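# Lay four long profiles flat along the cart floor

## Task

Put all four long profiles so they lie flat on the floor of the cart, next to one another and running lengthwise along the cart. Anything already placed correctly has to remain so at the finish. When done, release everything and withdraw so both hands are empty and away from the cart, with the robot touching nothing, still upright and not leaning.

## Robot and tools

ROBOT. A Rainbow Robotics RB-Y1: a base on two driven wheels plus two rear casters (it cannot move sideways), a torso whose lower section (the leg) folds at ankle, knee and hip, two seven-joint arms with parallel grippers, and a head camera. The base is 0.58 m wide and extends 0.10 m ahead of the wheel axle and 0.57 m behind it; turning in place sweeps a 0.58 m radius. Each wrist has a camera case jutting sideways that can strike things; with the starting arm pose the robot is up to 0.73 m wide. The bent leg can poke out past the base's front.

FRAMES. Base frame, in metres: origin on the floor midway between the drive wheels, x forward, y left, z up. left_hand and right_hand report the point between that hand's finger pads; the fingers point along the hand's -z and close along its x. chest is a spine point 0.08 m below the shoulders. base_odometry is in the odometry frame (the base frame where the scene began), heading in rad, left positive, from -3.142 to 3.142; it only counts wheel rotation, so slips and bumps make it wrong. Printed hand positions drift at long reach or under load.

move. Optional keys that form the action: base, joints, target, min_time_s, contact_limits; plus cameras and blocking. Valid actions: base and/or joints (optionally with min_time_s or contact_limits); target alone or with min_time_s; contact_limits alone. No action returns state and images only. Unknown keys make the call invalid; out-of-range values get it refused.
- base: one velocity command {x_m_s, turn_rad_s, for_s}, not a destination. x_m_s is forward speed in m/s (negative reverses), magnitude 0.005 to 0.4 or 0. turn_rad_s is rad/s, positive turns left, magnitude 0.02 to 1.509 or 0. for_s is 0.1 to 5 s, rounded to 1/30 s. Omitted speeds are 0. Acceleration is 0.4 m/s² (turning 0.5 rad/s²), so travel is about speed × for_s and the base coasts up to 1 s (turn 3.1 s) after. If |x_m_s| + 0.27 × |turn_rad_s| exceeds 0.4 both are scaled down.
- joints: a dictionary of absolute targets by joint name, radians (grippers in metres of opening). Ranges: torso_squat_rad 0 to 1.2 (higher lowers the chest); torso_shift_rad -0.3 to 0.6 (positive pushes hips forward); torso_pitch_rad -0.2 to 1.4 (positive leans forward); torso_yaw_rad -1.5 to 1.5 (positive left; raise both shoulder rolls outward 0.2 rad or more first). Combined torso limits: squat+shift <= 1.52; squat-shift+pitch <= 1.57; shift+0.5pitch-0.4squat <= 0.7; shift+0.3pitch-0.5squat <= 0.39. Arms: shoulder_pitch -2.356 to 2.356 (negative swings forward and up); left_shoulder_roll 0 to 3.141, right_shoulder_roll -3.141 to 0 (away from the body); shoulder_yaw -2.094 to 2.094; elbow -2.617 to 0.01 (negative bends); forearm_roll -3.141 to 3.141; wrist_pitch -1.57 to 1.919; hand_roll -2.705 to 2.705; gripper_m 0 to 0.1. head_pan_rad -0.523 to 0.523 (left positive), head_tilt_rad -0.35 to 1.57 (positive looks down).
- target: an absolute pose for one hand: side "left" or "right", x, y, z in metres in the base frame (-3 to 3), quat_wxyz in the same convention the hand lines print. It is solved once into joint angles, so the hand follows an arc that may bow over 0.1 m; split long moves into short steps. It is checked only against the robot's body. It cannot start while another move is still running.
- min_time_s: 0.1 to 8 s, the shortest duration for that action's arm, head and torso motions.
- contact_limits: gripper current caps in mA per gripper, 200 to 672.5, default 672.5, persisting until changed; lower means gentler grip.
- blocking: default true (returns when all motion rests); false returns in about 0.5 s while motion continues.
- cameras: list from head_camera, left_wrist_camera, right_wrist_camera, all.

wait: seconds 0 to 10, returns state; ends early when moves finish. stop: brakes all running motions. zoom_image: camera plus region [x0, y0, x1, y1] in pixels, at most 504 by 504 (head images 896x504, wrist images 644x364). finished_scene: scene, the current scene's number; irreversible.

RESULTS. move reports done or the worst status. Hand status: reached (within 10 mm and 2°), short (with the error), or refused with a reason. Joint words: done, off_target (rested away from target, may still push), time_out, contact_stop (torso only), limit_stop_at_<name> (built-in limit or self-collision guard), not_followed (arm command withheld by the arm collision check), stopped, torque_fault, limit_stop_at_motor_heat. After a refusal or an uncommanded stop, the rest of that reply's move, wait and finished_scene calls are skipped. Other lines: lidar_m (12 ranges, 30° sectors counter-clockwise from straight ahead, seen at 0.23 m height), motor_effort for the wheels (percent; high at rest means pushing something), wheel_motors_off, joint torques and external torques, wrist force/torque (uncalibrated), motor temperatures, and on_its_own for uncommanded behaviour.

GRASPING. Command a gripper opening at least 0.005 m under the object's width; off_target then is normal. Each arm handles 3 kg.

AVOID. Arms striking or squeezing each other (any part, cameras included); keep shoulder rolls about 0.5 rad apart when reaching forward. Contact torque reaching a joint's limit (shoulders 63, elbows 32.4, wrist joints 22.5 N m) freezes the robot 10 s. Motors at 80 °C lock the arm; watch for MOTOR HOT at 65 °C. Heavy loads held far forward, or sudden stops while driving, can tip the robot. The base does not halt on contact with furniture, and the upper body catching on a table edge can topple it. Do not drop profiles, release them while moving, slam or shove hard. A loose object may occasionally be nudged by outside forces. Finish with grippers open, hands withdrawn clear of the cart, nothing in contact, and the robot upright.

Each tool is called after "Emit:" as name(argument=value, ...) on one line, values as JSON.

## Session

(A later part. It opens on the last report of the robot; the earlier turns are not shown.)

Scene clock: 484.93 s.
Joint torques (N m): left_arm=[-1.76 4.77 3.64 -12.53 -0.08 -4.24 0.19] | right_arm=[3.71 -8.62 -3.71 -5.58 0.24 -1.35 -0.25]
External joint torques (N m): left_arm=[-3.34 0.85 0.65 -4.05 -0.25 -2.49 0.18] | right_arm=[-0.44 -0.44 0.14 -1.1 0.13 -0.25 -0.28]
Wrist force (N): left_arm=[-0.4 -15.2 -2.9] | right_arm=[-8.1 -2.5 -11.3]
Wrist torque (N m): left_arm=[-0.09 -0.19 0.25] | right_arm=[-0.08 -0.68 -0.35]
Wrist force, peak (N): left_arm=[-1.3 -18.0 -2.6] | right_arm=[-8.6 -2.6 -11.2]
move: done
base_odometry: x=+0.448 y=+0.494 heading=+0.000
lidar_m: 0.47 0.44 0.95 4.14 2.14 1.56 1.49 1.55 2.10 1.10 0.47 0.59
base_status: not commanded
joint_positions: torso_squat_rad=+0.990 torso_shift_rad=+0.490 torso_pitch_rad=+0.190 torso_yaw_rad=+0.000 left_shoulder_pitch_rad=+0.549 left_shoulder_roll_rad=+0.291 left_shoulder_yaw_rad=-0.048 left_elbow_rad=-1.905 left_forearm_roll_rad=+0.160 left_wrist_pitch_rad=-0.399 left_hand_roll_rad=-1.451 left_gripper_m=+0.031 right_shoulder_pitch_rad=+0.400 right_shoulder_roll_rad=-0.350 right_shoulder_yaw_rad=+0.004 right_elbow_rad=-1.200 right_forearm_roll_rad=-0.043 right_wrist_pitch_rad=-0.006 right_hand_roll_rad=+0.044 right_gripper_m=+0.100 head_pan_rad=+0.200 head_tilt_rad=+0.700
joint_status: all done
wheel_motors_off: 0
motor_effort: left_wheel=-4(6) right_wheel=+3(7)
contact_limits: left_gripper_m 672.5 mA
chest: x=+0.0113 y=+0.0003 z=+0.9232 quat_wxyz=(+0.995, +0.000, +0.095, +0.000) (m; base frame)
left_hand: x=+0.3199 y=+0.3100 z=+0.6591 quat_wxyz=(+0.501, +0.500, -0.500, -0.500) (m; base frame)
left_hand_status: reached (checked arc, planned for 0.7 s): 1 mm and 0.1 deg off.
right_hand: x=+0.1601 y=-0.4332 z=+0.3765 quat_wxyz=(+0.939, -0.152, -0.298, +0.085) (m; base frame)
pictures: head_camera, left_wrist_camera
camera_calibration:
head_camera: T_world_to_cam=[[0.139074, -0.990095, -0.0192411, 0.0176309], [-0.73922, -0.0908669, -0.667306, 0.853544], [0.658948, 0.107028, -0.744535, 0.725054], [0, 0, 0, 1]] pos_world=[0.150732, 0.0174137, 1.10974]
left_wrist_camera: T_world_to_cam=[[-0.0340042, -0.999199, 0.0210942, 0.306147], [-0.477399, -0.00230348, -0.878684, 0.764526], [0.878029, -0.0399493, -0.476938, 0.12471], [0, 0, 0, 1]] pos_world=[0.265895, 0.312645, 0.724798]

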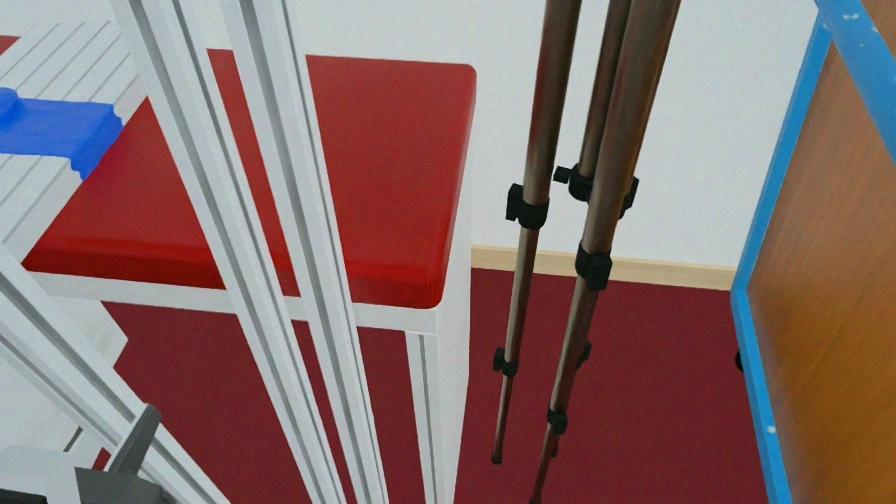

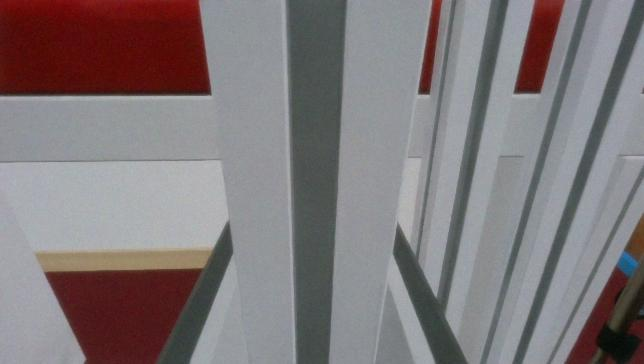

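Emit:
move(base={"x_m_s": -0.3, "for_s": 1.5})

Emit:
move(base={"turn_rad_s": -0.785, "for_s": 2.0})

Emit:
move(base={"x_m_s": 0.35, "for_s": 3.333}, joints={"torso_squat_rad": 0.5, "torso_shift_rad": 0.3, "torso_pitch_rad": 0.1})

Emit:
move(base={"turn_rad_s": 0.785, "for_s": 2.0}, joints={"head_pan_rad": 0.0, "head_tilt_rad": 0.8})

Emit:
move(target={"side": "left", "x": 0.38, "y": 0.28, "z": 0.98, "quat_wxyz": [0.7071, 0, -0.7071, 0]}, min_time_s=2.0)

Emit:
move(target={"side": "left", "x": 0.50, "y": 0.172, "z": 1.05, "quat_wxyz": [0.939, 0, -0.343, 0]}, min_time_s=2.0, cameras=["head_camera", "left_wrist_camera"])

Scene clock: 495.10 s.
Joint torques (N m): left_arm=[-1.48 4.55 3.57 -12.55 0.1 -4.16 0.46] | right_arm=[2.66 -8.16 -3.22 -5.71 0.31 -1.24 -0.04]
External joint torques (N m): left_arm=[-3.05 0.63 0.57 -4.1 -0.07 -2.36 0.45] | right_arm=[-1.49 0.01 0.63 -1.23 0.2 -0.14 -0.06]
Wrist force (N): left_arm=[-0.6 -14.6 -2.9] | right_arm=[-8.3 -2.6 -11.1]
Wrist torque (N m): left_arm=[0.21 -0.23 0.26] | right_arm=[-0.09 -0.70 -0.34]
Wrist force, peak (N): left_arm=[-0.5 -15.8 -3.9] | right_arm=[-8.4 -2.4 -11.5]
move: done
base_odometry: x=-0.002 y=+0.494 heading=+0.000
lidar_m: 0.87 0.43 2.16 4.23 1.51 1.10 1.03 1.08 1.46 3.93 1.05 0.82
base_status: done (sent for 1.5 of 1.5 s)
joint_positions: torso_squat_rad=+0.990 torso_shift_rad=+0.490 torso_pitch_rad=+0.190 torso_yaw_rad=+0.000 left_shoulder_pitch_rad=+0.548 left_shoulder_roll_rad=+0.291 left_shoulder_yaw_rad=-0.048 left_elbow_rad=-1.905 left_forearm_roll_rad=+0.160 left_wrist_pitch_rad=-0.399 left_hand_roll_rad=-1.451 left_gripper_m=+0.031 right_shoulder_pitch_rad=+0.400 right_shoulder_roll_rad=-0.350 right_shoulder_yaw_rad=+0.004 right_elbow_rad=-1.200 right_forearm_roll_rad=-0.043 right_wrist_pitch_rad=-0.006 right_hand_roll_rad=+0.044 right_gripper_m=+0.100 head_pan_rad=+0.200 head_tilt_rad=+0.700
joint_status: not commanded
wheel_motors_off: 0
motor_effort: left_wheel=-5(27) right_wheel=+9(42)
contact_limits: left_gripper_m 672.5 mA
chest: x=+0.0113 y=+0.0003 z=+0.9232 quat_wxyz=(+0.995, +0.000, +0.095, +0.000) (m; base frame)
left_hand: x=+0.3199 y=+0.3100 z=+0.6591 quat_wxyz=(+0.501, +0.500, -0.500, -0.500) (m; base frame)
right_hand: x=+0.1600 y=-0.4332 z=+0.3765 quat_wxyz=(+0.939, -0.152, -0.298, +0.085) (m; base frame)
camera_calibration:
head_camera: T_world_to_cam=[[0.139075, -0.990095, -0.0192401, 0.0176435], [-0.73922, -0.0908683, -0.667306, 0.85347], [0.658948, 0.107028, -0.744535, 0.72512], [0, 0, 0, 1]] pos_world=[0.150632, 0.0174137, 1.10974]
left_wrist_camera: T_world_to_cam=[[-0.0340089, -0.999199, 0.0210885, 0.306153], [-0.477321, -0.00229974, -0.878726, 0.764535], [0.878071, -0.0399505, -0.47686, 0.124643], [0, 0, 0, 1]] pos_world=[0.265895, 0.312645, 0.724797]
right_wrist_camera: T_world_to_cam=[[-0.805117, -0.234511, -0.544785, 0.234029], [-0.314191, 0.947684, 0.0563854, 0.469804], [0.503061, 0.216563, -0.836678, 0.402424], [0, 0, 0, 1]] pos_world=[0.133585, -0.477494, 0.437704]

Scene clock: 499.00 s.
Joint torques (N m): left_arm=[-1.28 5.06 4.14 -12.53 0.13 -4.42 0.28] | right_arm=[2.85 -8.83 -2.99 -5.31 0.16 -1.25 -0.24]
External joint torques (N m): left_arm=[-2.85 1.14 1.14 -4.01 -0.04 -2.58 0.27] | right_arm=[-1.3 -0.65 0.86 -0.83 0.05 -0.15 -0.27]
Wrist force (N): left_arm=[-0.7 -15.7 -3.1] | right_arm=[-8.2 -2.7 -11.2]
Wrist torque (N m): left_arm=[0.09 -0.21 0.23] | right_arm=[-0.07 -0.68 -0.34]
Wrist force, peak (N): left_arm=[-0.4 -15.8 -3.5] | right_arm=[-8.7 -2.8 -11.5]
move: done
base_odometry: x=-0.002 y=+0.494 heading=-1.570
lidar_m: 3.90 0.45 0.85 0.89 0.90 2.17 4.20 1.49 1.07 1.03 1.08 1.45
base_status: done (sent for 2 of 2 s)
joint_positions: torso_squat_rad=+0.990 torso_shift_rad=+0.490 torso_pitch_rad=+0.190 torso_yaw_rad=+0.000 left_shoulder_pitch_rad=+0.548 left_shoulder_roll_rad=+0.291 left_shoulder_yaw_rad=-0.048 left_elbow_rad=-1.905 left_forearm_roll_rad=+0.160 left_wrist_pitch_rad=-0.399 left_hand_roll_rad=-1.451 left_gripper_m=+0.031 right_shoulder_pitch_rad=+0.400 right_shoulder_roll_rad=-0.350 right_shoulder_yaw_rad=+0.004 right_elbow_rad=-1.200 right_forearm_roll_rad=-0.043 right_wrist_pitch_rad=-0.006 right_hand_roll_rad=+0.044 right_gripper_m=+0.100 head_pan_rad=+0.200 head_tilt_rad=+0.700
joint_status: not commanded
wheel_motors_off: 0
motor_effort: left_wheel=+11(45) right_wheel=+0(42)
contact_limits: left_gripper_m 672.5 mA
chest: x=+0.0113 y=+0.0003 z=+0.9232 quat_wxyz=(+0.995, +0.000, +0.095, +0.000) (m; base frame)
left_hand: x=+0.3199 y=+0.3100 z=+0.6591 quat_wxyz=(+0.501, +0.500, -0.500, -0.500) (m; base frame)
right_hand: x=+0.1601 y=-0.4332 z=+0.3765 quat_wxyz=(+0.939, -0.152, -0.298, +0.085) (m; base frame)
camera_calibration:
head_camera: T_world_to_cam=[[0.139075, -0.990095, -0.0192401, 0.0176435], [-0.73922, -0.0908683, -0.667306, 0.85347], [0.658948, 0.107028, -0.744535, 0.72512], [0, 0, 0, 1]] pos_world=[0.150632, 0.0174137, 1.10974]
left_wrist_camera: T_world_to_cam=[[-0.0340089, -0.999199, 0.0210885, 0.306153], [-0.477321, -0.00229974, -0.878726, 0.764535], [0.878071, -0.0399505, -0.47686, 0.124643], [0, 0, 0, 1]] pos_world=[0.265895, 0.312645, 0.724797]
right_wrist_camera: T_world_to_cam=[[-0.805052, -0.234569, -0.544857, 0.234104], [-0.314239, 0.947672, 0.0563149, 0.469867], [0.503136, 0.216551, -0.836636, 0.402339], [0, 0, 0, 1]] pos_world=[0.133685, -0.477494, 0.437705]

Scene clock: 503.60 s.
Joint torques (N m): left_arm=[-1.6 5.44 3.65 -13.03 0.06 -4.45 0.22] | right_arm=[1.28 -8.95 -3.38 -6.13 0.26 -1.38 -0.34]
External joint torques (N m): left_arm=[-1.59 1.52 0.62 -4.18 -0.12 -2.63 0.21] | right_arm=[-0.59 -0.65 0.48 -0.85 0.13 -0.15 -0.37]
Wrist force (N): left_arm=[-1.0 -15.5 -1.8] | right_arm=[-8.4 -2.4 -11.3]
Wrist torque (N m): left_arm=[-0.18 -0.28 0.25] | right_arm=[-0.06 -0.69 -0.36]
Wrist force, peak (N): left_arm=[-0.5 -16.5 -2.0] | right_arm=[-9.1 -2.6 -11.4]
move: done
base_odometry: x=-0.001 y=-0.672 heading=-1.570
lidar_m: 3.84 2.20 0.77 0.74 0.77 1.08 4.15 1.47 1.07 1.01 1.06 1.44
base_status: done (sent for 3.33 of 3.33 s)
joint_positions: torso_squat_rad=+0.500 torso_shift_rad=+0.300 torso_pitch_rad=+0.100 torso_yaw_rad=+0.000 left_shoulder_pitch_rad=+0.548 left_shoulder_roll_rad=+0.291 left_shoulder_yaw_rad=-0.048 left_elbow_rad=-1.905 left_forearm_roll_rad=+0.160 left_wrist_pitch_rad=-0.399 left_hand_roll_rad=-1.451 left_gripper_m=+0.031 right_shoulder_pitch_rad=+0.400 right_shoulder_roll_rad=-0.350 right_shoulder_yaw_rad=+0.004 right_elbow_rad=-1.200 right_forearm_roll_rad=-0.043 right_wrist_pitch_rad=-0.006 right_hand_roll_rad=+0.044 right_gripper_m=+0.100 head_pan_rad=+0.200 head_tilt_rad=+0.700
joint_status: all done
wheel_motors_off: 0
motor_effort: left_wheel=-4(48) right_wheel=-1(36)
contact_limits: left_gripper_m 672.5 mA
chest: x=-0.0153 y=+0.0004 z=+1.1752 quat_wxyz=(+0.999, +0.000, +0.050, +0.000) (m; base frame)
left_hand: x=+0.3158 y=+0.3100 z=+0.9399 quat_wxyz=(+0.478, +0.522, -0.522, -0.477) (m; base frame)
right_hand: x=+0.1820 y=-0.4331 z=+0.6441 quat_wxyz=(+0.924, -0.156, -0.340, +0.078) (m; base frame)
camera_calibration:
head_camera: T_world_to_cam=[[0.14024, -0.990095, -0.00669425, 0.0114671], [-0.67643, -0.09087, -0.73088, 1.0776], [0.723032, 0.107027, -0.682474, 0.858302], [0, 0, 0, 1]] pos_world=[0.106733, 0.0174137, 1.37344]
left_wrist_camera: T_world_to_cam=[[-0.0357626, -0.999199, 0.0179519, 0.303591], [-0.396504, -0.0023022, -0.91803, 1.02075], [0.917336, -0.0399491, -0.396104, 0.1739], [0, 0, 0, 1]] pos_world=[0.256065, 0.312645, 1.00051]
right_wrist_camera: T_world_to_cam=[[-0.752816, -0.234638, -0.61499, 0.433125], [-0.318143, 0.947632, 0.0278904, 0.480564], [0.57624, 0.216651, -0.788042, 0.570607], [0, 0, 0, 1]] pos_world=[0.150145, -0.477393, 0.702627]

Scene clock: 507.50 s.
Joint torques (N m): left_arm=[-1.92 5.33 3.67 -12.83 0.07 -4.26 0.12] | right_arm=[1.52 -8.97 -3.55 -6.17 0.34 -1.45 -0.35]
External joint torques (N m): left_arm=[-1.91 1.41 0.64 -3.98 -0.11 -2.44 0.11] | right_arm=[-0.35 -0.68 0.31 -0.9 0.21 -0.21 -0.38]
Wrist force (N): left_arm=[-1.0 -15.0 -1.4] | right_arm=[-8.5 -2.6 -11.3]
Wrist torque (N m): left_arm=[-0.03 -0.25 0.30] | right_arm=[-0.04 -0.69 -0.36]
Wrist force, peak (N): left_arm=[-0.9 -15.8 -2.1] | right_arm=[-8.6 -2.4 -11.3]
move: done
base_odometry: x=-0.002 y=-0.672 heading=-0.001
lidar_m: 0.73 0.77 1.07 4.17 1.49 1.09 1.02 1.07 1.43 3.88 2.20 0.76
base_status: done (sent for 2 of 2 s)
joint_positions: torso_squat_rad=+0.500 torso_shift_rad=+0.300 torso_pitch_rad=+0.100 torso_yaw_rad=+0.000 left_shoulder_pitch_rad=+0.548 left_shoulder_roll_rad=+0.291 left_shoulder_yaw_rad=-0.048 left_elbow_rad=-1.905 left_forearm_roll_rad=+0.160 left_wrist_pitch_rad=-0.399 left_hand_roll_rad=-1.451 left_gripper_m=+0.031 right_shoulder_pitch_rad=+0.400 right_shoulder_roll_rad=-0.350 right_shoulder_yaw_rad=+0.004 right_elbow_rad=-1.200 right_forearm_roll_rad=-0.043 right_wrist_pitch_rad=-0.006 right_hand_roll_rad=+0.044 right_gripper_m=+0.100 head_pan_rad=+0.000 head_tilt_rad=+0.800
joint_status: all done
wheel_motors_off: 0
motor_effort: left_wheel=+2(38) right_wheel=+13(38)
contact_limits: left_gripper_m 672.5 mA
chest: x=-0.0153 y=+0.0004 z=+1.1752 quat_wxyz=(+0.999, +0.000, +0.050, +0.000) (m; base frame)
left_hand: x=+0.3158 y=+0.3100 z=+0.9399 quat_wxyz=(+0.478, +0.522, -0.522, -0.477) (m; base frame)
right_hand: x=+0.1819 y=-0.4332 z=+0.6440 quat_wxyz=(+0.924, -0.156, -0.340, +0.078) (m; base frame)
camera_calibration:
head_camera: T_world_to_cam=[[-0.0566945, -0.998209, 0.0191145, -0.0186483], [-0.751841, 0.0300892, -0.658658, 0.980486], [0.656903, -0.0517134, -0.7522, 0.95583], [0, 0, 0, 1]] pos_world=[0.108225, 0.00131217, 1.36514]
left_wrist_camera: T_world_to_cam=[[-0.0357626, -0.999199, 0.0179519, 0.303591], [-0.396504, -0.0023022, -0.91803, 1.02075], [0.917336, -0.0399491, -0.396104, 0.1739], [0, 0, 0, 1]] pos_world=[0.256065, 0.312645, 1.00051]
right_wrist_camera: T_world_to_cam=[[-0.752936, -0.234593, -0.614861, 0.433074], [-0.318042, 0.947666, 0.0278912, 0.480565], [0.57614, 0.216552, -0.788142, 0.570645], [0, 0, 0, 1]] pos_world=[0.150145, -0.477394, 0.702626]

Scene clock: 509.83 s.
Joint torques (N m): left_arm=[-6.89 1.01 3.23 -14.46 0.11 -3.21 0.17] | right_arm=[1.39 -9.25 -3.12 -6.03 0.35 -1.56 -0.32]
External joint torques (N m): left_arm=[-3.78 -1.56 1.12 -4.6 0.1 -1.78 0.22] | right_arm=[-0.48 -0.95 0.74 -0.75 0.22 -0.33 -0.35]
Wrist force (N): left_arm=[-16.5 0.0 -2.3] | right_arm=[-8.2 -2.4 -11.0]
Wrist torque (N m): left_arm=[-0.25 -0.40 0.41] | right_arm=[-0.06 -0.67 -0.36]
Wrist force, peak (N): left_arm=[-16.8 -1.0 -3.1] | right_arm=[-8.8 -2.5 -11.2]
move: done
base_odometry: x=-0.002 y=-0.672 heading=-0.001
lidar_m: 0.73 0.77 1.06 4.17 1.49 1.09 1.02 1.05 1.44 3.88 2.20 0.77
base_status: not commanded
joint_positions: torso_squat_rad=+0.500 torso_shift_rad=+0.300 torso_pitch_rad=+0.100 torso_yaw_rad=+0.000 left_shoulder_pitch_rad=+0.388 left_shoulder_roll_rad=+0.176 left_shoulder_yaw_rad=-0.006 left_elbow_rad=-2.085 left_forearm_roll_rad=+0.881 left_wrist_pitch_rad=+0.054 left_hand_roll_rad=-0.691 left_gripper_m=+0.031 right_shoulder_pitch_rad=+0.400 right_shoulder_roll_rad=-0.350 right_shoulder_yaw_rad=+0.004 right_elbow_rad=-1.200 right_forearm_roll_rad=-0.043 right_wrist_pitch_rad=-0.006 right_hand_roll_rad=+0.044 right_gripper_m=+0.100 head_pan_rad=+0.000 head_tilt_rad=+0.800
joint_status: all done
wheel_motors_off: 0
motor_effort: left_wheel=+2(2) right_wheel=+15(16)
contact_limits: left_gripper_m 672.5 mA
chest: x=-0.0153 y=+0.0004 z=+1.1752 quat_wxyz=(+0.999, +0.000, +0.050, +0.000) (m; base frame)
left_hand: x=+0.3796 y=+0.2799 z=+0.9790 quat_wxyz=(+0.708, +0.000, -0.706, +0.000) (m; base frame)
left_hand_status: reached (checked arc, planned for 2.0 s): 1 mm and 0.1 deg off.
right_hand: x=+0.1819 y=-0.4332 z=+0.6440 quat_wxyz=(+0.924, -0.156, -0.340, +0.078) (m; base frame)
camera_calibration:
head_camera: T_world_to_cam=[[-0.0566945, -0.998209, 0.0191145, -0.0186483], [-0.751841, 0.0300892, -0.658658, 0.980486], [0.656903, -0.0517134, -0.7522, 0.95583], [0, 0, 0, 1]] pos_world=[0.108225, 0.00131217, 1.36514]
left_wrist_camera: T_world_to_cam=[[-0.0325221, 0.0207049, 0.999257, -0.972295], [-0.476106, -0.879384, 0.00272559, 0.456177], [0.878786, -0.475663, 0.0384571, -0.159334], [0, 0, 0, 1]] pos_world=[0.325588, 0.345497, 0.976457]
right_wrist_camera: T_world_to_cam=[[-0.752936, -0.234593, -0.614861, 0.43305], [-0.318042, 0.947666, 0.0278912, 0.48066], [0.57614, 0.216552, -0.788142, 0.570667], [0, 0, 0, 1]] pos_world=[0.150145, -0.477494, 0.702626]

Scene clock: 512.17 s.
Joint torques (N m): left_arm=[-21.91 2.03 0.13 -9.79 -0.12 -3.01 0.19] | right_arm=[1.49 -8.96 -3.59 -6.54 0.35 -1.56 -0.16]
External joint torques (N m): left_arm=[-5.18 -0.42 0.15 -2.58 -0.02 -1.75 0.22] | right_arm=[-0.38 -0.66 0.27 -1.26 0.22 -0.32 -0.19]
Wrist force (N): left_arm=[-10.9 0.4 -14.9] | right_arm=[-8.3 -2.4 -11.3]
Wrist torque (N m): left_arm=[-0.26 -0.37 0.31] | right_arm=[-0.07 -0.69 -0.36]
Wrist force, peak (N): left_arm=[-11.7 0.2 -15.2] | right_arm=[-8.2 -2.4 -11.5]
move: done
base_odometry: x=-0.002 y=-0.672 heading=-0.001
lidar_m: 0.73 0.77 1.06 4.16 1.49 1.08 1.01 1.06 1.43 3.89 2.20 0.75
base_status: not commanded
joint_positions: torso_squat_rad=+0.500 torso_shift_rad=+0.300 torso_pitch_rad=+0.100 torso_yaw_rad=+0.000 left_shoulder_pitch_rad=-0.735 left_shoulder_roll_rad=+0.020 left_shoulder_yaw_rad=+0.112 left_elbow_rad=-1.889 left_forearm_roll_rad=-0.079 left_wrist_pitch_rad=+1.785 left_hand_roll_rad=+0.095 left_gripper_m=+0.031 right_shoulder_pitch_rad=+0.400 right_shoulder_roll_rad=-0.350 right_shoulder_yaw_rad=+0.004 right_elbow_rad=-1.200 right_forearm_roll_rad=-0.043 right_wrist_pitch_rad=-0.006 right_hand_roll_rad=+0.044 right_gripper_m=+0.100 head_pan_rad=+0.000 head_tilt_rad=+0.800
joint_status: all done
wheel_motors_off: 0
motor_effort: left_wheel=+2(3) right_wheel=+15(17)
contact_limits: left_gripper_m 672.5 mA
chest: x=-0.0153 y=+0.0004 z=+1.1752 quat_wxyz=(+0.999, +0.000, +0.050, +0.000) (m; base frame)
left_hand: x=+0.4993 y=+0.1723 z=+1.0494 quat_wxyz=(+0.939, +0.000, -0.343, +0.000) (m; base frame)
left_hand_status: reached (checked arc, planned for 2.0 s): 1 mm and 0.1 deg off.
right_hand: x=+0.1819 y=-0.4332 z=+0.6440 quat_wxyz=(+0.924, -0.156, -0.340, +0.078) (m; base frame)
pictures: head_camera, left_wrist_camera
camera_calibration:
head_camera: T_world_to_cam=[[-0.0566945, -0.998209, 0.0191145, -0.0186483], [-0.751841, 0.0300892, -0.658658, 0.980486], [0.656903, -0.0517134, -0.7522, 0.95583], [0, 0, 0, 1]] pos_world=[0.108225, 0.00131217, 1.36514]
left_wrist_camera: T_world_to_cam=[[0.742316, 0.0209764, 0.669722, -1.07761], [-0.304594, -0.879704, 0.365163, -0.0476311], [0.596817, -0.475059, -0.646629, 0.54118], [0, 0, 0, 1]] pos_world=[0.462437, 0.237796, 1.08904]

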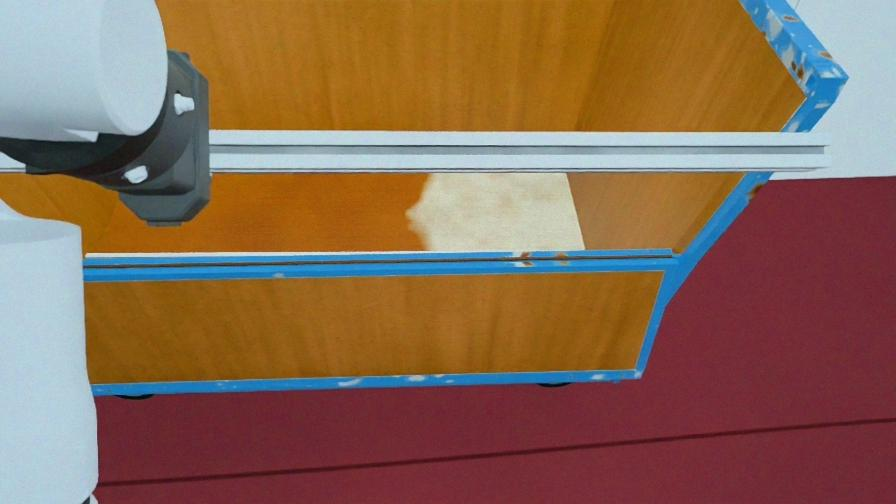

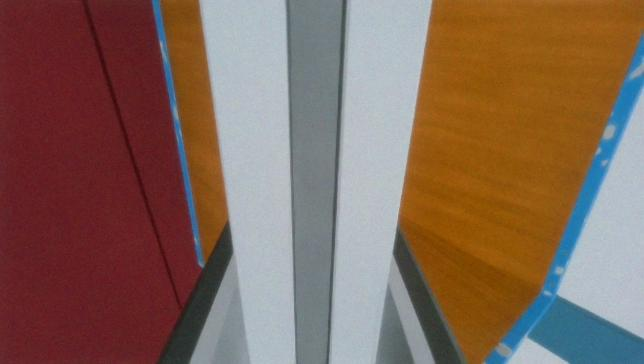

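Emit:
move(joints={"left_shoulder_pitch_rad": -0.922, "left_shoulder_roll_rad": 0.826, "left_shoulder_yaw_rad": -0.596, "left_elbow_rad": -1.889, "left_forearm_roll_rad": 0.637, "left_wrist_pitch_rad": 1.526, "left_hand_roll_rad": 0.929}, min_time_s=2)

Emit:
move(base={"x_m_s": 0.26, "for_s": 2.0})

Emit:
move(joints={"torso_squat_rad": 0.6, "torso_shift_rad": 0.25, "torso_pitch_rad": 0.7, "head_tilt_rad": 0.5}, min_time_s=3, cameras=["head_camera"])

Scene clock: 524.40 s.
Joint torques (N m): left_arm=[-23.43 9.21 11.11 -5.43 -2.17 -1.37 0.28] | right_arm=[1.62 -8.23 -3.25 -6.34 0.21 -1.42 -0.18]
External joint torques (N m): left_arm=[-6.08 1.84 1.92 -1.79 -1.25 -0.63 0.31] | right_arm=[-0.25 0.07 0.61 -1.07 0.09 -0.19 -0.21]
Wrist force (N): left_arm=[-10.2 -0.3 -14.7] | right_arm=[-8.4 -2.4 -11.1]
Wrist torque (N m): left_arm=[-0.64 -0.32 0.37] | right_arm=[-0.07 -0.70 -0.36]
Wrist force, peak (N): left_arm=[-12.8 0.7 -15.5] | right_arm=[-8.4 -2.3 -11.6]
move: done
base_odometry: x=-0.002 y=-0.672 heading=-0.001
lidar_m: 0.72 0.76 1.06 4.16 1.49 1.08 1.02 1.07 1.44 3.88 2.21 0.76
base_status: not commanded
joint_positions: torso_squat_rad=+0.500 torso_shift_rad=+0.300 torso_pitch_rad=+0.100 torso_yaw_rad=+0.000 left_shoulder_pitch_rad=-0.921 left_shoulder_roll_rad=+0.825 left_shoulder_yaw_rad=-0.597 left_elbow_rad=-1.889 left_forearm_roll_rad=+0.637 left_wrist_pitch_rad=+1.526 left_hand_roll_rad=+0.929 left_gripper_m=+0.031 right_shoulder_pitch_rad=+0.400 right_shoulder_roll_rad=-0.350 right_shoulder_yaw_rad=+0.004 right_elbow_rad=-1.200 right_forearm_roll_rad=-0.043 right_wrist_pitch_rad=-0.006 right_hand_roll_rad=+0.044 right_gripper_m=+0.100 head_pan_rad=+0.000 head_tilt_rad=+0.800
joint_status: all done
wheel_motors_off: 0
motor_effort: left_wheel=+2(3) right_wheel=+16(18)
contact_limits: left_gripper_m 672.5 mA
chest: x=-0.0153 y=+0.0004 z=+1.1752 quat_wxyz=(+0.999, +0.000, +0.050, +0.000) (m; base frame)
left_hand: x=+0.4990 y=+0.1768 z=+1.0484 quat_wxyz=(+0.940, +0.000, -0.340, -0.001) (m; base frame)
right_hand: x=+0.1819 y=-0.4332 z=+0.6440 quat_wxyz=(+0.924, -0.156, -0.340, +0.078) (m; base frame)
camera_calibration:
head_camera: T_world_to_cam=[[-0.0566945, -0.998209, 0.0191145, -0.0186483], [-0.751841, 0.0300892, -0.658658, 0.980486], [0.656903, -0.0517134, -0.7522, 0.95583], [0, 0, 0, 1]] pos_world=[0.108225, 0.00131217, 1.36514]
left_wrist_camera: T_world_to_cam=[[0.745774, 0.0201452, 0.665895, -1.07442], [-0.304256, -0.878913, 0.367343, -0.045925], [0.592664, -0.476557, -0.649341, 0.548138], [0, 0, 0, 1]] pos_world=[0.462438, 0.242499, 1.08825]
right_wrist_camera: T_world_to_cam=[[-0.752936, -0.234593, -0.614861, 0.43305], [-0.318042, 0.947666, 0.0278912, 0.48066], [0.57614, 0.216552, -0.788142, 0.570667], [0, 0, 0, 1]] pos_world=[0.150145, -0.477494, 0.702626]

Scene clock: 527.37 s.
Joint torques (N m): left_arm=[-22.17 9.14 10.83 -5.49 -2.34 -1.47 0.26] | right_arm=[1.57 -8.39 -3.9 -6.15 0.33 -1.43 -0.2]
External joint torques (N m): left_arm=[-4.81 1.78 1.64 -1.86 -1.41 -0.71 0.29] | right_arm=[-0.31 -0.09 -0.04 -0.88 0.2 -0.19 -0.23]
Wrist force (N): left_arm=[-10.2 -0.6 -14.8] | right_arm=[-8.5 -2.5 -11.3]
Wrist torque (N m): left_arm=[-0.33 -0.30 0.34] | right_arm=[-0.06 -0.70 -0.38]
Wrist force, peak (N): left_arm=[-10.2 -0.2 -15.6] | right_arm=[-8.6 -2.3 -11.5]
move: done
base_odometry: x=+0.518 y=-0.673 heading=-0.001
lidar_m: 0.21 0.22 0.31 1.38 2.22 1.62 1.53 1.60 2.18 4.18 0.30 0.22
base_status: done (sent for 2 of 2 s)
joint_positions: torso_squat_rad=+0.500 torso_shift_rad=+0.300 torso_pitch_rad=+0.101 torso_yaw_rad=+0.000 left_shoulder_pitch_rad=-0.921 left_shoulder_roll_rad=+0.825 left_shoulder_yaw_rad=-0.597 left_elbow_rad=-1.889 left_forearm_roll_rad=+0.637 left_wrist_pitch_rad=+1.526 left_hand_roll_rad=+0.929 left_gripper_m=+0.031 right_shoulder_pitch_rad=+0.400 right_shoulder_roll_rad=-0.350 right_shoulder_yaw_rad=+0.004 right_elbow_rad=-1.200 right_forearm_roll_rad=-0.043 right_wrist_pitch_rad=-0.006 right_hand_roll_rad=+0.044 right_gripper_m=+0.100 head_pan_rad=+0.000 head_tilt_rad=+0.800
joint_status: not commanded
wheel_motors_off: 0
motor_effort: left_wheel=+0(36) right_wheel=-5(47)
contact_limits: left_gripper_m 672.5 mA
chest: x=-0.0152 y=+0.0004 z=+1.1752 quat_wxyz=(+0.999, +0.000, +0.050, +0.000) (m; base frame)
left_hand: x=+0.4991 y=+0.1768 z=+1.0483 quat_wxyz=(+0.940, +0.000, -0.340, -0.001) (m; base frame)
right_hand: x=+0.1820 y=-0.4332 z=+0.6440 quat_wxyz=(+0.924, -0.156, -0.340, +0.078) (m; base frame)
camera_calibration:
head_camera: T_world_to_cam=[[-0.0566954, -0.998208, 0.0191265, -0.018659], [-0.751983, 0.0300932, -0.658495, 0.980354], [0.656739, -0.0517164, -0.752342, 0.955976], [0, 0, 0, 1]] pos_world=[0.108325, 0.00131218, 1.36514]
left_wrist_camera: T_world_to_cam=[[0.745778, 0.019986, 0.665894, -1.07445], [-0.30443, -0.878858, 0.367329, -0.045899], [0.592568, -0.476664, -0.649349, 0.54811], [0, 0, 0, 1]] pos_world=[0.462538, 0.2424, 1.08825]
right_wrist_camera: T_world_to_cam=[[-0.752915, -0.23461, -0.61488, 0.433151], [-0.318114, 0.94764, 0.0279513, 0.480553], [0.576127, 0.216647, -0.788125, 0.570623], [0, 0, 0, 1]] pos_world=[0.150245, -0.477393, 0.702626]

Scene clock: 530.67 s.
Joint torques (N m): left_arm=[-14.71 7.96 8.2 -7.83 -0.87 -0.18 0.26] | right_arm=[14.94 -6.12 -2.67 0.07 0.23 -0.25 -0.25]
External joint torques (N m): left_arm=[-4.03 1.44 1.76 -1.52 -0.76 -0.02 0.26] | right_arm=[-1.01 0.15 0.5 -0.44 0.23 -0.04 -0.25]
Wrist force (N): left_arm=[-2.1 -0.6 -17.7] | right_arm=[-5.4 -2.9 -12.7]
Wrist torque (N m): left_arm=[-0.36 -0.23 0.25] | right_arm=[0.00 -0.54 -0.34]
Wrist force, peak (N): left_arm=[-2.9 -0.3 -18.5] | right_arm=[-7.9 -2.9 -11.9]
move: done
base_odometry: x=+0.518 y=-0.673 heading=-0.001
lidar_m: 0.20 0.22 0.32 1.39 2.24 1.62 1.54 1.60 2.17 4.19 0.31 0.22
base_status: not commanded
joint_positions: torso_squat_rad=+0.600 torso_shift_rad=+0.250 torso_pitch_rad=+0.700 torso_yaw_rad=+0.000 left_shoulder_pitch_rad=-0.921 left_shoulder_roll_rad=+0.825 left_shoulder_yaw_rad=-0.597 left_elbow_rad=-1.889 left_forearm_roll_rad=+0.637 left_wrist_pitch_rad=+1.526 left_hand_roll_rad=+0.929 left_gripper_m=+0.031 right_shoulder_pitch_rad=+0.400 right_shoulder_roll_rad=-0.350 right_shoulder_yaw_rad=+0.004 right_elbow_rad=-1.200 right_forearm_roll_rad=-0.043 right_wrist_pitch_rad=-0.006 right_hand_roll_rad=+0.044 right_gripper_m=+0.100 head_pan_rad=+0.000 head_tilt_rad=+0.500
joint_status: all done
wheel_motors_off: 0
motor_effort: left_wheel=+1(2) right_wheel=-5(8)
contact_limits: left_gripper_m 672.5 mA
chest: x=+0.1145 y=+0.0004 z=+1.0769 quat_wxyz=(+0.939, +0.000, +0.343, +0.000) (m; base frame)
left_hand: x=+0.4676 y=+0.1767 z=+0.6819 quat_wxyz=(+0.999, -0.001, -0.048, -0.001) (m; base frame)
right_hand: x=-0.0227 y=-0.4332 z=+0.5271 quat_wxyz=(+0.983, -0.126, -0.052, +0.120) (m; base frame)
pictures: head_camera
camera_calibration:
head_camera: T_world_to_cam=[[-0.0483457, -0.998222, 0.0348755, -0.023764], [-0.912912, 0.0299926, -0.407052, 0.789167], [0.405282, -0.0515175, -0.912739, 0.945358], [0, 0, 0, 1]] pos_world=[0.336154, 0.00131162, 1.18493]

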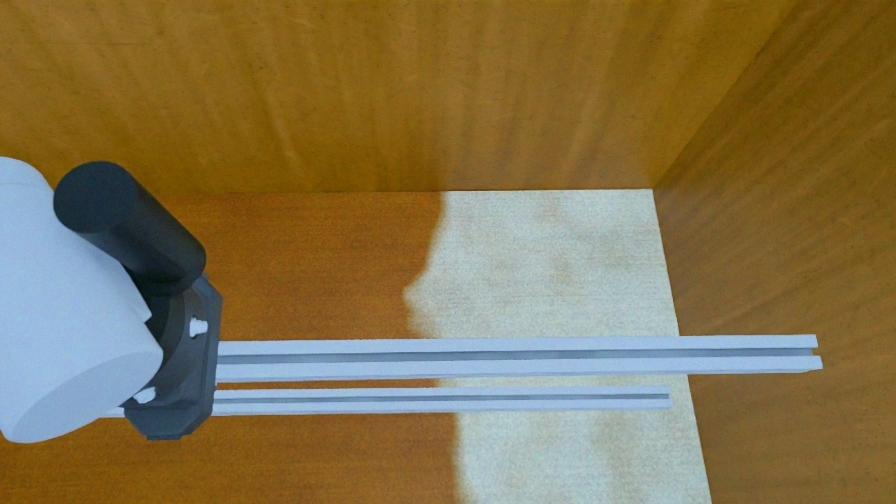

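Emit:
move(joints={"torso_squat_rad": 0.7, "torso_shift_rad": 0.3, "torso_pitch_rad": 1.0, "head_tilt_rad": 0.2}, min_time_s=2)

Emit:
move(target={"side": "left", "x": 0.447, "y": 0.157, "z": 0.40, "quat_wxyz": [1, 0, 0, -0.0075]}, min_time_s=1.5)

Emit:
move(target={"side": "left", "x": 0.447, "y": 0.157, "z": 0.325, "quat_wxyz": [1, 0, 0, -0.0075]}, min_time_s=1.2, cameras=["head_camera", "left_wrist_camera"])

Scene clock: 546.70 s.
Joint torques (N m): left_arm=[-8.03 6.08 5.17 -8.52 0.12 0.48 0.11] | right_arm=[19.96 -3.86 -1.72 3.19 0.16 0.26 -0.15]
External joint torques (N m): left_arm=[-2.3 0.88 1.03 -1.67 -0.21 0.31 0.1] | right_arm=[-1.18 0.5 0.67 -0.28 0.23 -0.09 -0.14]
Wrist force (N): left_arm=[2.2 -0.6 -18.3] | right_arm=[-4.1 -3.8 -12.7]
Wrist torque (N m): left_arm=[-0.36 -0.18 0.24] | right_arm=[0.06 -0.48 -0.30]
Wrist force, peak (N): left_arm=[1.2 -0.5 -18.8] | right_arm=[-5.4 -3.3 -12.9]
move: done
base_odometry: x=+0.518 y=-0.673 heading=-0.001
lidar_m: 0.21 0.22 0.31 1.37 2.24 1.62 1.54 1.59 2.19 4.19 0.31 0.22
base_status: not commanded
joint_positions: torso_squat_rad=+0.700 torso_shift_rad=+0.300 torso_pitch_rad=+1.000 torso_yaw_rad=+0.000 left_shoulder_pitch_rad=-0.921 left_shoulder_roll_rad=+0.826 left_shoulder_yaw_rad=-0.597 left_elbow_rad=-1.889 left_forearm_roll_rad=+0.637 left_wrist_pitch_rad=+1.526 left_hand_roll_rad=+0.929 left_gripper_m=+0.031 right_shoulder_pitch_rad=+0.400 right_shoulder_roll_rad=-0.350 right_shoulder_yaw_rad=+0.004 right_elbow_rad=-1.200 right_forearm_roll_rad=-0.043 right_wrist_pitch_rad=-0.006 right_hand_roll_rad=+0.044 right_gripper_m=+0.100 head_pan_rad=+0.000 head_tilt_rad=+0.200
joint_status: all done
wheel_motors_off: 0
motor_effort: left_wheel=+2(3) right_wheel=-2(7)
contact_limits: left_gripper_m 672.5 mA
chest: x=+0.1908 y=+0.0003 z=+0.9591 quat_wxyz=(+0.877, +0.000, +0.480, +0.000) (m; base frame)
left_hand: x=+0.4117 y=+0.1767 z=+0.4774 quat_wxyz=(+0.995, -0.001, +0.102, +0.000) (m; base frame)
right_hand: x=-0.1028 y=-0.4332 z=+0.4744 quat_wxyz=(+0.980, -0.106, +0.096, +0.138) (m; base frame)
camera_calibration:
head_camera: T_world_to_cam=[[-0.0481744, -0.998235, 0.0347331, -0.0125118], [-0.91292, 0.0298943, -0.407043, 0.822292], [0.405286, -0.0513176, -0.912748, 0.747942], [0, 0, 0, 1]] pos_world=[0.446954, 0.00131107, 1.01783]
left_wrist_camera: T_world_to_cam=[[0.985422, 0.0199112, -0.168958, -0.329178], [0.0978204, -0.878855, 0.466953, -0.0760236], [-0.139192, -0.476673, -0.867991, 0.634731], [0, 0, 0, 1]] pos_world=[0.420165, 0.2423, 0.530823]
right_wrist_camera: T_world_to_cam=[[-0.949727, -0.234429, 0.207511, -0.295871], [-0.175719, 0.947705, 0.266416, 0.296349], [-0.259115, 0.216558, -0.941255, 0.587748], [0, 0, 0, 1]] pos_world=[-0.0766285, -0.477494, 0.535666]

Scene clock: 548.53 s.
Joint torques (N m): left_arm=[-8.94 2.86 2.98 -8.25 -0.47 0.11 -0.22] | right_arm=[20.21 -4.06 -1.7 3.11 0.08 0.27 -0.29]
External joint torques (N m): left_arm=[-2.83 -0.71 -0.3 -1.56 -0.5 0.16 -0.22] | right_arm=[-0.94 0.3 0.69 -0.36 0.14 -0.08 -0.28]
Wrist force (N): left_arm=[-0.7 -0.1 -18.2] | right_arm=[-4.0 -3.7 -12.8]
Wrist torque (N m): left_arm=[-0.43 -0.15 0.20] | right_arm=[0.03 -0.47 -0.29]
Wrist force, peak (N): left_arm=[-0.4 -0.3 -19.0] | right_arm=[-4.0 -3.7 -12.8]
move: done
base_odometry: x=+0.518 y=-0.673 heading=-0.001
lidar_m: 0.21 0.22 0.32 1.38 2.24 1.61 1.54 1.59 2.17 4.18 0.31 0.23
base_status: not commanded
joint_positions: torso_squat_rad=+0.700 torso_shift_rad=+0.300 torso_pitch_rad=+1.000 torso_yaw_rad=+0.000 left_shoulder_pitch_rad=-0.962 left_shoulder_roll_rad=+0.670 left_shoulder_yaw_rad=-0.681 left_elbow_rad=-1.562 left_forearm_roll_rad=+0.368 left_wrist_pitch_rad=+1.200 left_hand_roll_rad=+0.896 left_gripper_m=+0.031 right_shoulder_pitch_rad=+0.400 right_shoulder_roll_rad=-0.350 right_shoulder_yaw_rad=+0.004 right_elbow_rad=-1.200 right_forearm_roll_rad=-0.043 right_wrist_pitch_rad=-0.006 right_hand_roll_rad=+0.044 right_gripper_m=+0.100 head_pan_rad=+0.000 head_tilt_rad=+0.200
joint_status: all done
wheel_motors_off: 0
motor_effort: left_wheel=+2(3) right_wheel=-4(7)
contact_limits: left_gripper_m 672.5 mA
chest: x=+0.1908 y=+0.0003 z=+0.9591 quat_wxyz=(+0.877, +0.000, +0.480, +0.000) (m; base frame)
left_hand: x=+0.4466 y=+0.1574 z=+0.3998 quat_wxyz=(+1.000, +0.000, +0.000, -0.007) (m; base frame)
left_hand_status: reached (checked arc, planned for 1.5 s): 1 mm and 0.1 deg off.
right_hand: x=-0.1028 y=-0.4332 z=+0.4744 quat_wxyz=(+0.980, -0.106, +0.096, +0.138) (m; base frame)
camera_calibration:
head_camera: T_world_to_cam=[[-0.0481744, -0.998235, 0.0347331, -0.0125118], [-0.91292, 0.0298943, -0.407043, 0.822292], [0.405286, -0.0513176, -0.912748, 0.747942], [0, 0, 0, 1]] pos_world=[0.446954, 0.00131107, 1.01783]
left_wrist_camera: T_world_to_cam=[[0.999418, 0.00612135, 0.0335662, -0.461336], [-0.0105768, -0.879732, 0.475352, -0.0149448], [0.0324391, -0.47543, -0.879155, 0.49061], [0, 0, 0, 1]] pos_world=[0.444994, 0.222927, 0.453912]
right_wrist_camera: T_world_to_cam=[[-0.949727, -0.234429, 0.207511, -0.295871], [-0.175719, 0.947705, 0.266416, 0.296349], [-0.259115, 0.216558, -0.941255, 0.587748], [0, 0, 0, 1]] pos_world=[-0.0766285, -0.477494, 0.535666]

Scene clock: 550.07 s.
Joint torques (N m): left_arm=[-8.98 2.86 1.82 -6.88 -0.7 0.23 0.21] | right_arm=[20.05 -4.43 -1.85 3.31 0.1 0.13 -0.23]
External joint torques (N m): left_arm=[-2.16 0.41 -0.44 -1.55 -0.71 0.26 0.21] | right_arm=[-1.09 -0.08 0.53 -0.15 0.17 -0.22 -0.22]
Wrist force (N): left_arm=[-0.6 0.0 -18.4] | right_arm=[-4.1 -3.6 -12.5]
Wrist torque (N m): left_arm=[-0.64 -0.21 0.24] | right_arm=[0.02 -0.48 -0.28]
Wrist force, peak (N): left_arm=[-0.3 0.7 -19.3] | right_arm=[-4.1 -3.8 -12.7]
move: done
base_odometry: x=+0.518 y=-0.673 heading=-0.001
lidar_m: 0.21 0.22 0.31 1.38 2.23 1.62 1.54 1.60 2.18 4.19 0.29 0.22
base_status: not commanded
joint_positions: torso_squat_rad=+0.700 torso_shift_rad=+0.300 torso_pitch_rad=+1.000 torso_yaw_rad=+0.000 left_shoulder_pitch_rad=-1.059 left_shoulder_roll_rad=+0.504 left_shoulder_yaw_rad=-0.697 left_elbow_rad=-1.074 left_forearm_roll_rad=+0.357 left_wrist_pitch_rad=+0.908 left_hand_roll_rad=+0.781 left_gripper_m=+0.031 right_shoulder_pitch_rad=+0.400 right_shoulder_roll_rad=-0.350 right_shoulder_yaw_rad=+0.004 right_elbow_rad=-1.200 right_forearm_roll_rad=-0.043 right_wrist_pitch_rad=-0.006 right_hand_roll_rad=+0.044 right_gripper_m=+0.100 head_pan_rad=+0.000 head_tilt_rad=+0.200
joint_status: all done
wheel_motors_off: 0
motor_effort: left_wheel=+2(3) right_wheel=-5(6)
contact_limits: left_gripper_m 672.5 mA
chest: x=+0.1908 y=+0.0003 z=+0.9591 quat_wxyz=(+0.877, +0.000, +0.480, +0.000) (m; base frame)
left_hand: x=+0.4466 y=+0.1572 z=+0.3250 quat_wxyz=(+1.000, +0.000, +0.000, -0.007) (m; base frame)
left_hand_status: reached (checked arc, planned for 1.2 s): 0 mm and 0.0 deg off.
right_hand: x=-0.1028 y=-0.4332 z=+0.4744 quat_wxyz=(+0.980, -0.106, +0.096, +0.138) (m; base frame)
pictures: head_camera, left_wrist_camera
camera_calibration:
head_camera: T_world_to_cam=[[-0.0483057, -0.998227, 0.0347842, -0.0126046], [-0.912914, 0.0299932, -0.40705, 0.8223], [0.405284, -0.0514178, -0.912744, 0.747933], [0, 0, 0, 1]] pos_world=[0.446954, 0.00121144, 1.01783]
left_wrist_camera: T_world_to_cam=[[0.999406, 0.00609258, 0.033924, -0.458947], [-0.0107838, -0.879563, 0.475659, 0.0203745], [0.0327363, -0.475743, -0.878975, 0.424622], [0, 0, 0, 1]] pos_world=[0.444994, 0.222728, 0.37911]

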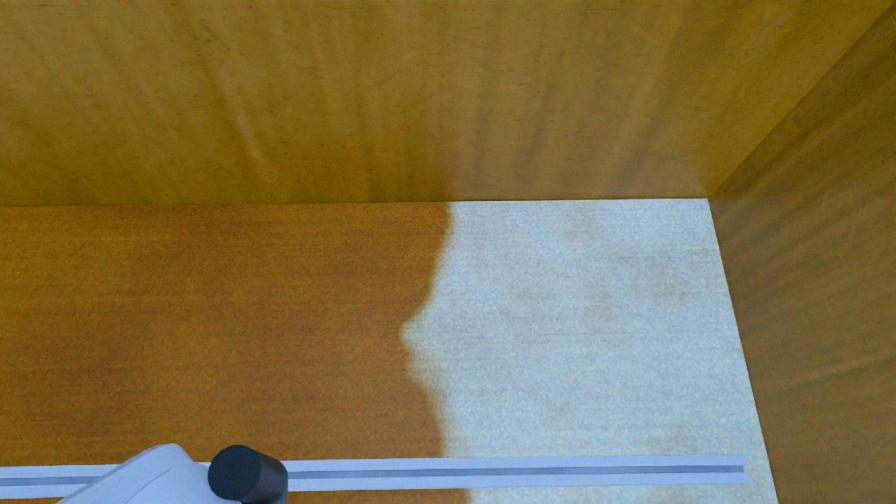

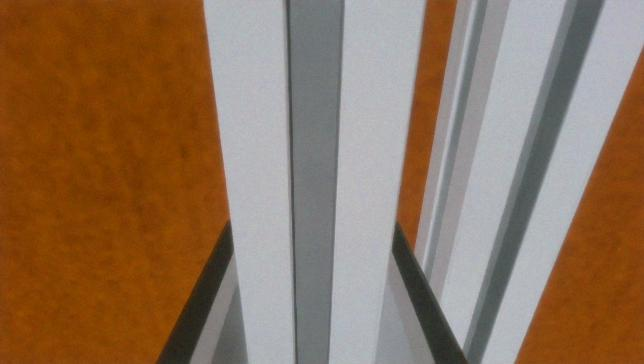

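Emit:
move(target={"side": "left", "x": 0.441, "y": 0.157, "z": 0.308, "quat_wxyz": [1, 0, 0, -0.0075]}, min_time_s=1.0, cameras=["left_wrist_camera"])

Scene clock: 558.67 s.
Joint torques (N m): left_arm=[-8.76 1.38 0.44 -5.99 -0.22 0.33 -0.09] | right_arm=[19.51 -4.76 -1.97 3.17 0.06 0.27 -0.36]
External joint torques (N m): left_arm=[-1.97 -0.69 -1.48 -1.14 -0.24 0.38 -0.09] | right_arm=[-1.63 -0.41 0.41 -0.3 0.12 -0.08 -0.35]
Wrist force (N): left_arm=[-1.1 -0.4 -18.4] | right_arm=[-4.0 -3.7 -12.7]
Wrist torque (N m): left_arm=[-0.54 -0.27 0.23] | right_arm=[0.04 -0.47 -0.28]
Wrist force, peak (N): left_arm=[-1.1 -0.5 -19.0] | right_arm=[-4.3 -3.7 -12.8]
move: done
base_odometry: x=+0.518 y=-0.673 heading=-0.001
lidar_m: 0.21 0.22 0.31 1.38 2.22 1.61 1.54 1.59 2.18 4.18 0.31 0.22
base_status: not commanded
joint_positions: torso_squat_rad=+0.700 torso_shift_rad=+0.300 torso_pitch_rad=+1.000 torso_yaw_rad=+0.000 left_shoulder_pitch_rad=-1.081 left_shoulder_roll_rad=+0.459 left_shoulder_yaw_rad=-0.701 left_elbow_rad=-0.947 left_forearm_roll_rad=+0.354 left_wrist_pitch_rad=+0.826 left_hand_roll_rad=+0.760 left_gripper_m=+0.031 right_shoulder_pitch_rad=+0.400 right_shoulder_roll_rad=-0.350 right_shoulder_yaw_rad=+0.004 right_elbow_rad=-1.200 right_forearm_roll_rad=-0.043 right_wrist_pitch_rad=-0.006 right_hand_roll_rad=+0.044 right_gripper_m=+0.100 head_pan_rad=+0.000 head_tilt_rad=+0.200
joint_status: all done
wheel_motors_off: 0
motor_effort: left_wheel=+2(3) right_wheel=-4(6)
contact_limits: left_gripper_m 672.5 mA
chest: x=+0.1908 y=+0.0003 z=+0.9591 quat_wxyz=(+0.877, +0.000, +0.480, +0.000) (m; base frame)
left_hand: x=+0.4404 y=+0.1574 z=+0.3084 quat_wxyz=(+1.000, +0.000, +0.000, -0.007) (m; base frame)
left_hand_status: reached (checked arc, planned for 1.0 s): 1 mm and 0.0 deg off.
right_hand: x=-0.1028 y=-0.4332 z=+0.4744 quat_wxyz=(+0.980, -0.106, +0.096, +0.138) (m; base frame)
pictures: left_wrist_camera
camera_calibration:
left_wrist_camera: T_world_to_cam=[[0.999396, 0.00622036, 0.0341903, -0.45231], [-0.0107863, -0.879735, 0.475341, 0.0286215], [0.0330352, -0.475423, -0.879137, 0.410233], [0, 0, 0, 1]] pos_world=[0.438793, 0.223027, 0.362511]

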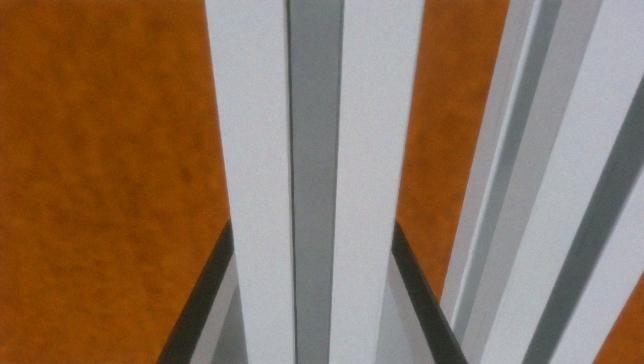

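Emit:
move(target={"side": "left", "x": 0.441, "y": 0.157, "z": 0.304, "quat_wxyz": [1, 0, 0, -0.0075]}, min_time_s=0.8)

Emit:
move(contact_limits={"left_gripper_m": 200})

Emit:
wait(seconds=1, cameras=["left_wrist_camera"])

Scene clock: 563.47 s.
Joint torques (N m): left_arm=[-9.6 0.81 0.79 -5.58 -0.04 0.15 -0.2] | right_arm=[19.51 -4.74 -1.96 3.3 0.09 0.17 -0.26]
External joint torques (N m): left_arm=[-2.72 -1.17 -1.05 -0.87 -0.05 0.2 -0.2] | right_arm=[-1.63 -0.38 0.42 -0.17 0.16 -0.18 -0.25]
Wrist force (N): left_arm=[-1.5 -0.3 -18.8] | right_arm=[-4.0 -3.5 -12.6]
Wrist torque (N m): left_arm=[-0.45 -0.27 0.23] | right_arm=[0.01 -0.48 -0.27]
Wrist force, peak (N): left_arm=[-1.3 -0.2 -19.1] | right_arm=[-4.2 -3.8 -12.9]
move: done
base_odometry: x=+0.518 y=-0.673 heading=-0.001
lidar_m: 0.21 0.23 0.31 1.38 2.25 1.61 1.54 1.60 2.18 4.19 0.31 0.22
base_status: not commanded
joint_positions: torso_squat_rad=+0.700 torso_shift_rad=+0.300 torso_pitch_rad=+1.000 torso_yaw_rad=+0.000 left_shoulder_pitch_rad=-1.092 left_shoulder_roll_rad=+0.446 left_shoulder_yaw_rad=-0.701 left_elbow_rad=-0.907 left_forearm_roll_rad=+0.358 left_wrist_pitch_rad=+0.804 left_hand_roll_rad=+0.749 left_gripper_m=+0.031 right_shoulder_pitch_rad=+0.400 right_shoulder_roll_rad=-0.350 right_shoulder_yaw_rad=+0.004 right_elbow_rad=-1.200 right_forearm_roll_rad=-0.043 right_wrist_pitch_rad=-0.006 right_hand_roll_rad=+0.044 right_gripper_m=+0.100 head_pan_rad=+0.000 head_tilt_rad=+0.200
joint_status: all done
wheel_motors_off: 0
motor_effort: left_wheel=+2(3) right_wheel=-3(6)
contact_limits: left_gripper_m 672.5 mA
chest: x=+0.1908 y=+0.0003 z=+0.9591 quat_wxyz=(+0.877, +0.000, +0.480, +0.000) (m; base frame)
left_hand: x=+0.4404 y=+0.1575 z=+0.3044 quat_wxyz=(+1.000, +0.000, +0.000, -0.007) (m; base frame)
left_hand_status: reached (checked arc, planned for 0.8 s): 1 mm and 0.0 deg off.
right_hand: x=-0.1028 y=-0.4332 z=+0.4744 quat_wxyz=(+0.980, -0.106, +0.096, +0.138) (m; base frame)
camera_calibration:
head_camera: T_world_to_cam=[[-0.0483057, -0.998227, 0.0347842, -0.0126046], [-0.912914, 0.0299932, -0.40705, 0.8223], [0.405284, -0.0514178, -0.912744, 0.747933], [0, 0, 0, 1]] pos_world=[0.446954, 0.00121144, 1.01783]
left_wrist_camera: T_world_to_cam=[[0.999394, 0.00604009, 0.034284, -0.452166], [-0.0109865, -0.879778, 0.475258, 0.0306501], [0.0330329, -0.475347, -0.879178, 0.406716], [0, 0, 0, 1]] pos_world=[0.438794, 0.223027, 0.358511]
right_wrist_camera: T_world_to_cam=[[-0.949727, -0.234429, 0.207511, -0.295892], [-0.175719, 0.947705, 0.266416, 0.296322], [-0.259115, 0.216558, -0.941255, 0.587842], [0, 0, 0, 1]] pos_world=[-0.0766285, -0.477494, 0.535766]

Scene clock: 563.77 s.
Joint torques (N m): left_arm=[-9.65 0.36 0.63 -5.72 -0.13 -0.07 -0.14] | right_arm=[19.45 -4.19 -1.93 3.37 0.03 0.38 -0.17]
External joint torques (N m): left_arm=[-2.77 -1.62 -1.22 -1 -0.15 -0.01 -0.14] | right_arm=[-1.69 0.16 0.46 -0.1 0.09 0.03 -0.16]
Wrist force (N): left_arm=[-2.6 -0.5 -15.3] | right_arm=[-3.9 -3.6 -12.7]
Wrist torque (N m): left_arm=[-0.27 -0.35 0.23] | right_arm=[0.03 -0.48 -0.29]
Wrist force, peak (N): left_arm=[-1.4 -0.1 -17.7] | right_arm=[-4.0 -3.7 -12.9]
base_odometry: x=+0.518 y=-0.673 heading=-0.001
lidar_m: 0.20 0.22 0.32 1.37 2.22 1.61 1.54 1.58 2.17 4.19 0.30 0.22
base_status: not commanded
joint_positions: torso_squat_rad=+0.700 torso_shift_rad=+0.300 torso_pitch_rad=+1.000 torso_yaw_rad=+0.000 left_shoulder_pitch_rad=-1.092 left_shoulder_roll_rad=+0.446 left_shoulder_yaw_rad=-0.701 left_elbow_rad=-0.907 left_forearm_roll_rad=+0.358 left_wrist_pitch_rad=+0.804 left_hand_roll_rad=+0.749 left_gripper_m=+0.031 right_shoulder_pitch_rad=+0.400 right_shoulder_roll_rad=-0.350 right_shoulder_yaw_rad=+0.004 right_elbow_rad=-1.200 right_forearm_roll_rad=-0.043 right_wrist_pitch_rad=-0.006 right_hand_roll_rad=+0.044 right_gripper_m=+0.100 head_pan_rad=+0.000 head_tilt_rad=+0.200
joint_status: not commanded
wheel_motors_off: 0
motor_effort: left_wheel=+2(2) right_wheel=-4(5)
contact_limits: left_gripper_m 200 mA
chest: x=+0.1908 y=+0.0003 z=+0.9591 quat_wxyz=(+0.877, +0.000, +0.480, +0.000) (m; base frame)
left_hand: x=+0.4404 y=+0.1575 z=+0.3044 quat_wxyz=(+1.000, +0.000, +0.000, -0.007) (m; base frame)
right_hand: x=-0.1028 y=-0.4332 z=+0.4744 quat_wxyz=(+0.980, -0.106, +0.096, +0.138) (m; base frame)
camera_calibration:
head_camera: T_world_to_cam=[[-0.0483057, -0.998227, 0.0347842, -0.0126046], [-0.912914, 0.0299932, -0.40705, 0.8223], [0.405284, -0.0514178, -0.912744, 0.747933], [0, 0, 0, 1]] pos_world=[0.446954, 0.00121144, 1.01783]
left_wrist_camera: T_world_to_cam=[[0.999394, 0.00604009, 0.034284, -0.452166], [-0.0109865, -0.879778, 0.475258, 0.0306501], [0.0330329, -0.475347, -0.879178, 0.406716], [0, 0, 0, 1]] pos_world=[0.438794, 0.223027, 0.358511]
right_wrist_camera: T_world_to_cam=[[-0.949727, -0.234429, 0.207511, -0.295871], [-0.175719, 0.947705, 0.266416, 0.296349], [-0.259115, 0.216558, -0.941255, 0.587748], [0, 0, 0, 1]] pos_world=[-0.0766285, -0.477494, 0.535666]

Scene clock: 564.77 s.
Joint torques (N m): left_arm=[-9.34 0.97 1.25 -5.71 -0.11 0.11 -0.06] | right_arm=[19.67 -4.35 -1.64 3.49 0.03 0.34 -0.27]
External joint torques (N m): left_arm=[-2.47 -1.01 -0.59 -1 -0.13 0.17 -0.06] | right_arm=[-1.48 0 0.75 0.03 0.09 -0.01 -0.26]
Wrist force (N): left_arm=[-1.7 -0.2 -15.0] | right_arm=[-4.2 -3.6 -12.6]
Wrist torque (N m): left_arm=[-0.28 -0.30 0.21] | right_arm=[0.03 -0.50 -0.28]
Wrist force, peak (N): left_arm=[-2.2 0.1 -16.5] | right_arm=[-4.0 -3.8 -12.8]
base_odometry: x=+0.518 y=-0.673 heading=-0.001
lidar_m: 0.21 0.22 0.31 1.37 2.23 1.62 1.53 1.60 2.18 4.19 0.30 0.22
base_status: not commanded
joint_positions: torso_squat_rad=+0.700 torso_shift_rad=+0.300 torso_pitch_rad=+1.000 torso_yaw_rad=+0.000 left_shoulder_pitch_rad=-1.092 left_shoulder_roll_rad=+0.446 left_shoulder_yaw_rad=-0.701 left_elbow_rad=-0.907 left_forearm_roll_rad=+0.358 left_wrist_pitch_rad=+0.804 left_hand_roll_rad=+0.749 left_gripper_m=+0.031 right_shoulder_pitch_rad=+0.400 right_shoulder_roll_rad=-0.350 right_shoulder_yaw_rad=+0.004 right_elbow_rad=-1.200 right_forearm_roll_rad=-0.043 right_wrist_pitch_rad=-0.006 right_hand_roll_rad=+0.044 right_gripper_m=+0.100 head_pan_rad=+0.000 head_tilt_rad=+0.200
joint_status: not commanded
wheel_motors_off: 0
motor_effort: left_wheel=+1(2) right_wheel=-7(5)
contact_limits: left_gripper_m 200 mA
chest: x=+0.1908 y=+0.0003 z=+0.9591 quat_wxyz=(+0.877, +0.000, +0.480, +0.000) (m; base frame)
left_hand: x=+0.4404 y=+0.1575 z=+0.3044 quat_wxyz=(+1.000, +0.000, +0.000, -0.007) (m; base frame)
right_hand: x=-0.1028 y=-0.4332 z=+0.4744 quat_wxyz=(+0.980, -0.106, +0.096, +0.138) (m; base frame)
wait: 1.00 s; at rest by 0.27 s
pictures: left_wrist_camera
camera_calibration:
left_wrist_camera: T_world_to_cam=[[0.999394, 0.00604009, 0.034284, -0.452166], [-0.0109865, -0.879778, 0.475258, 0.0306501], [0.0330329, -0.475347, -0.879178, 0.406716], [0, 0, 0, 1]] pos_world=[0.438794, 0.223027, 0.358511]

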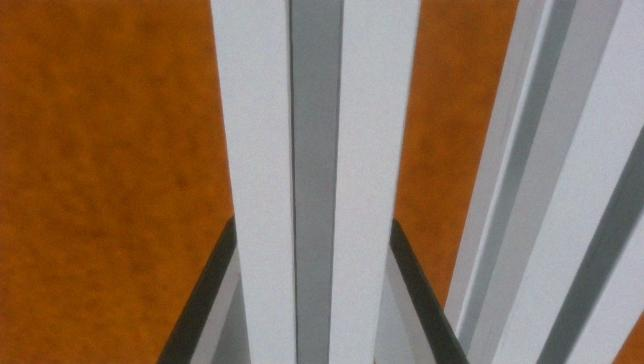

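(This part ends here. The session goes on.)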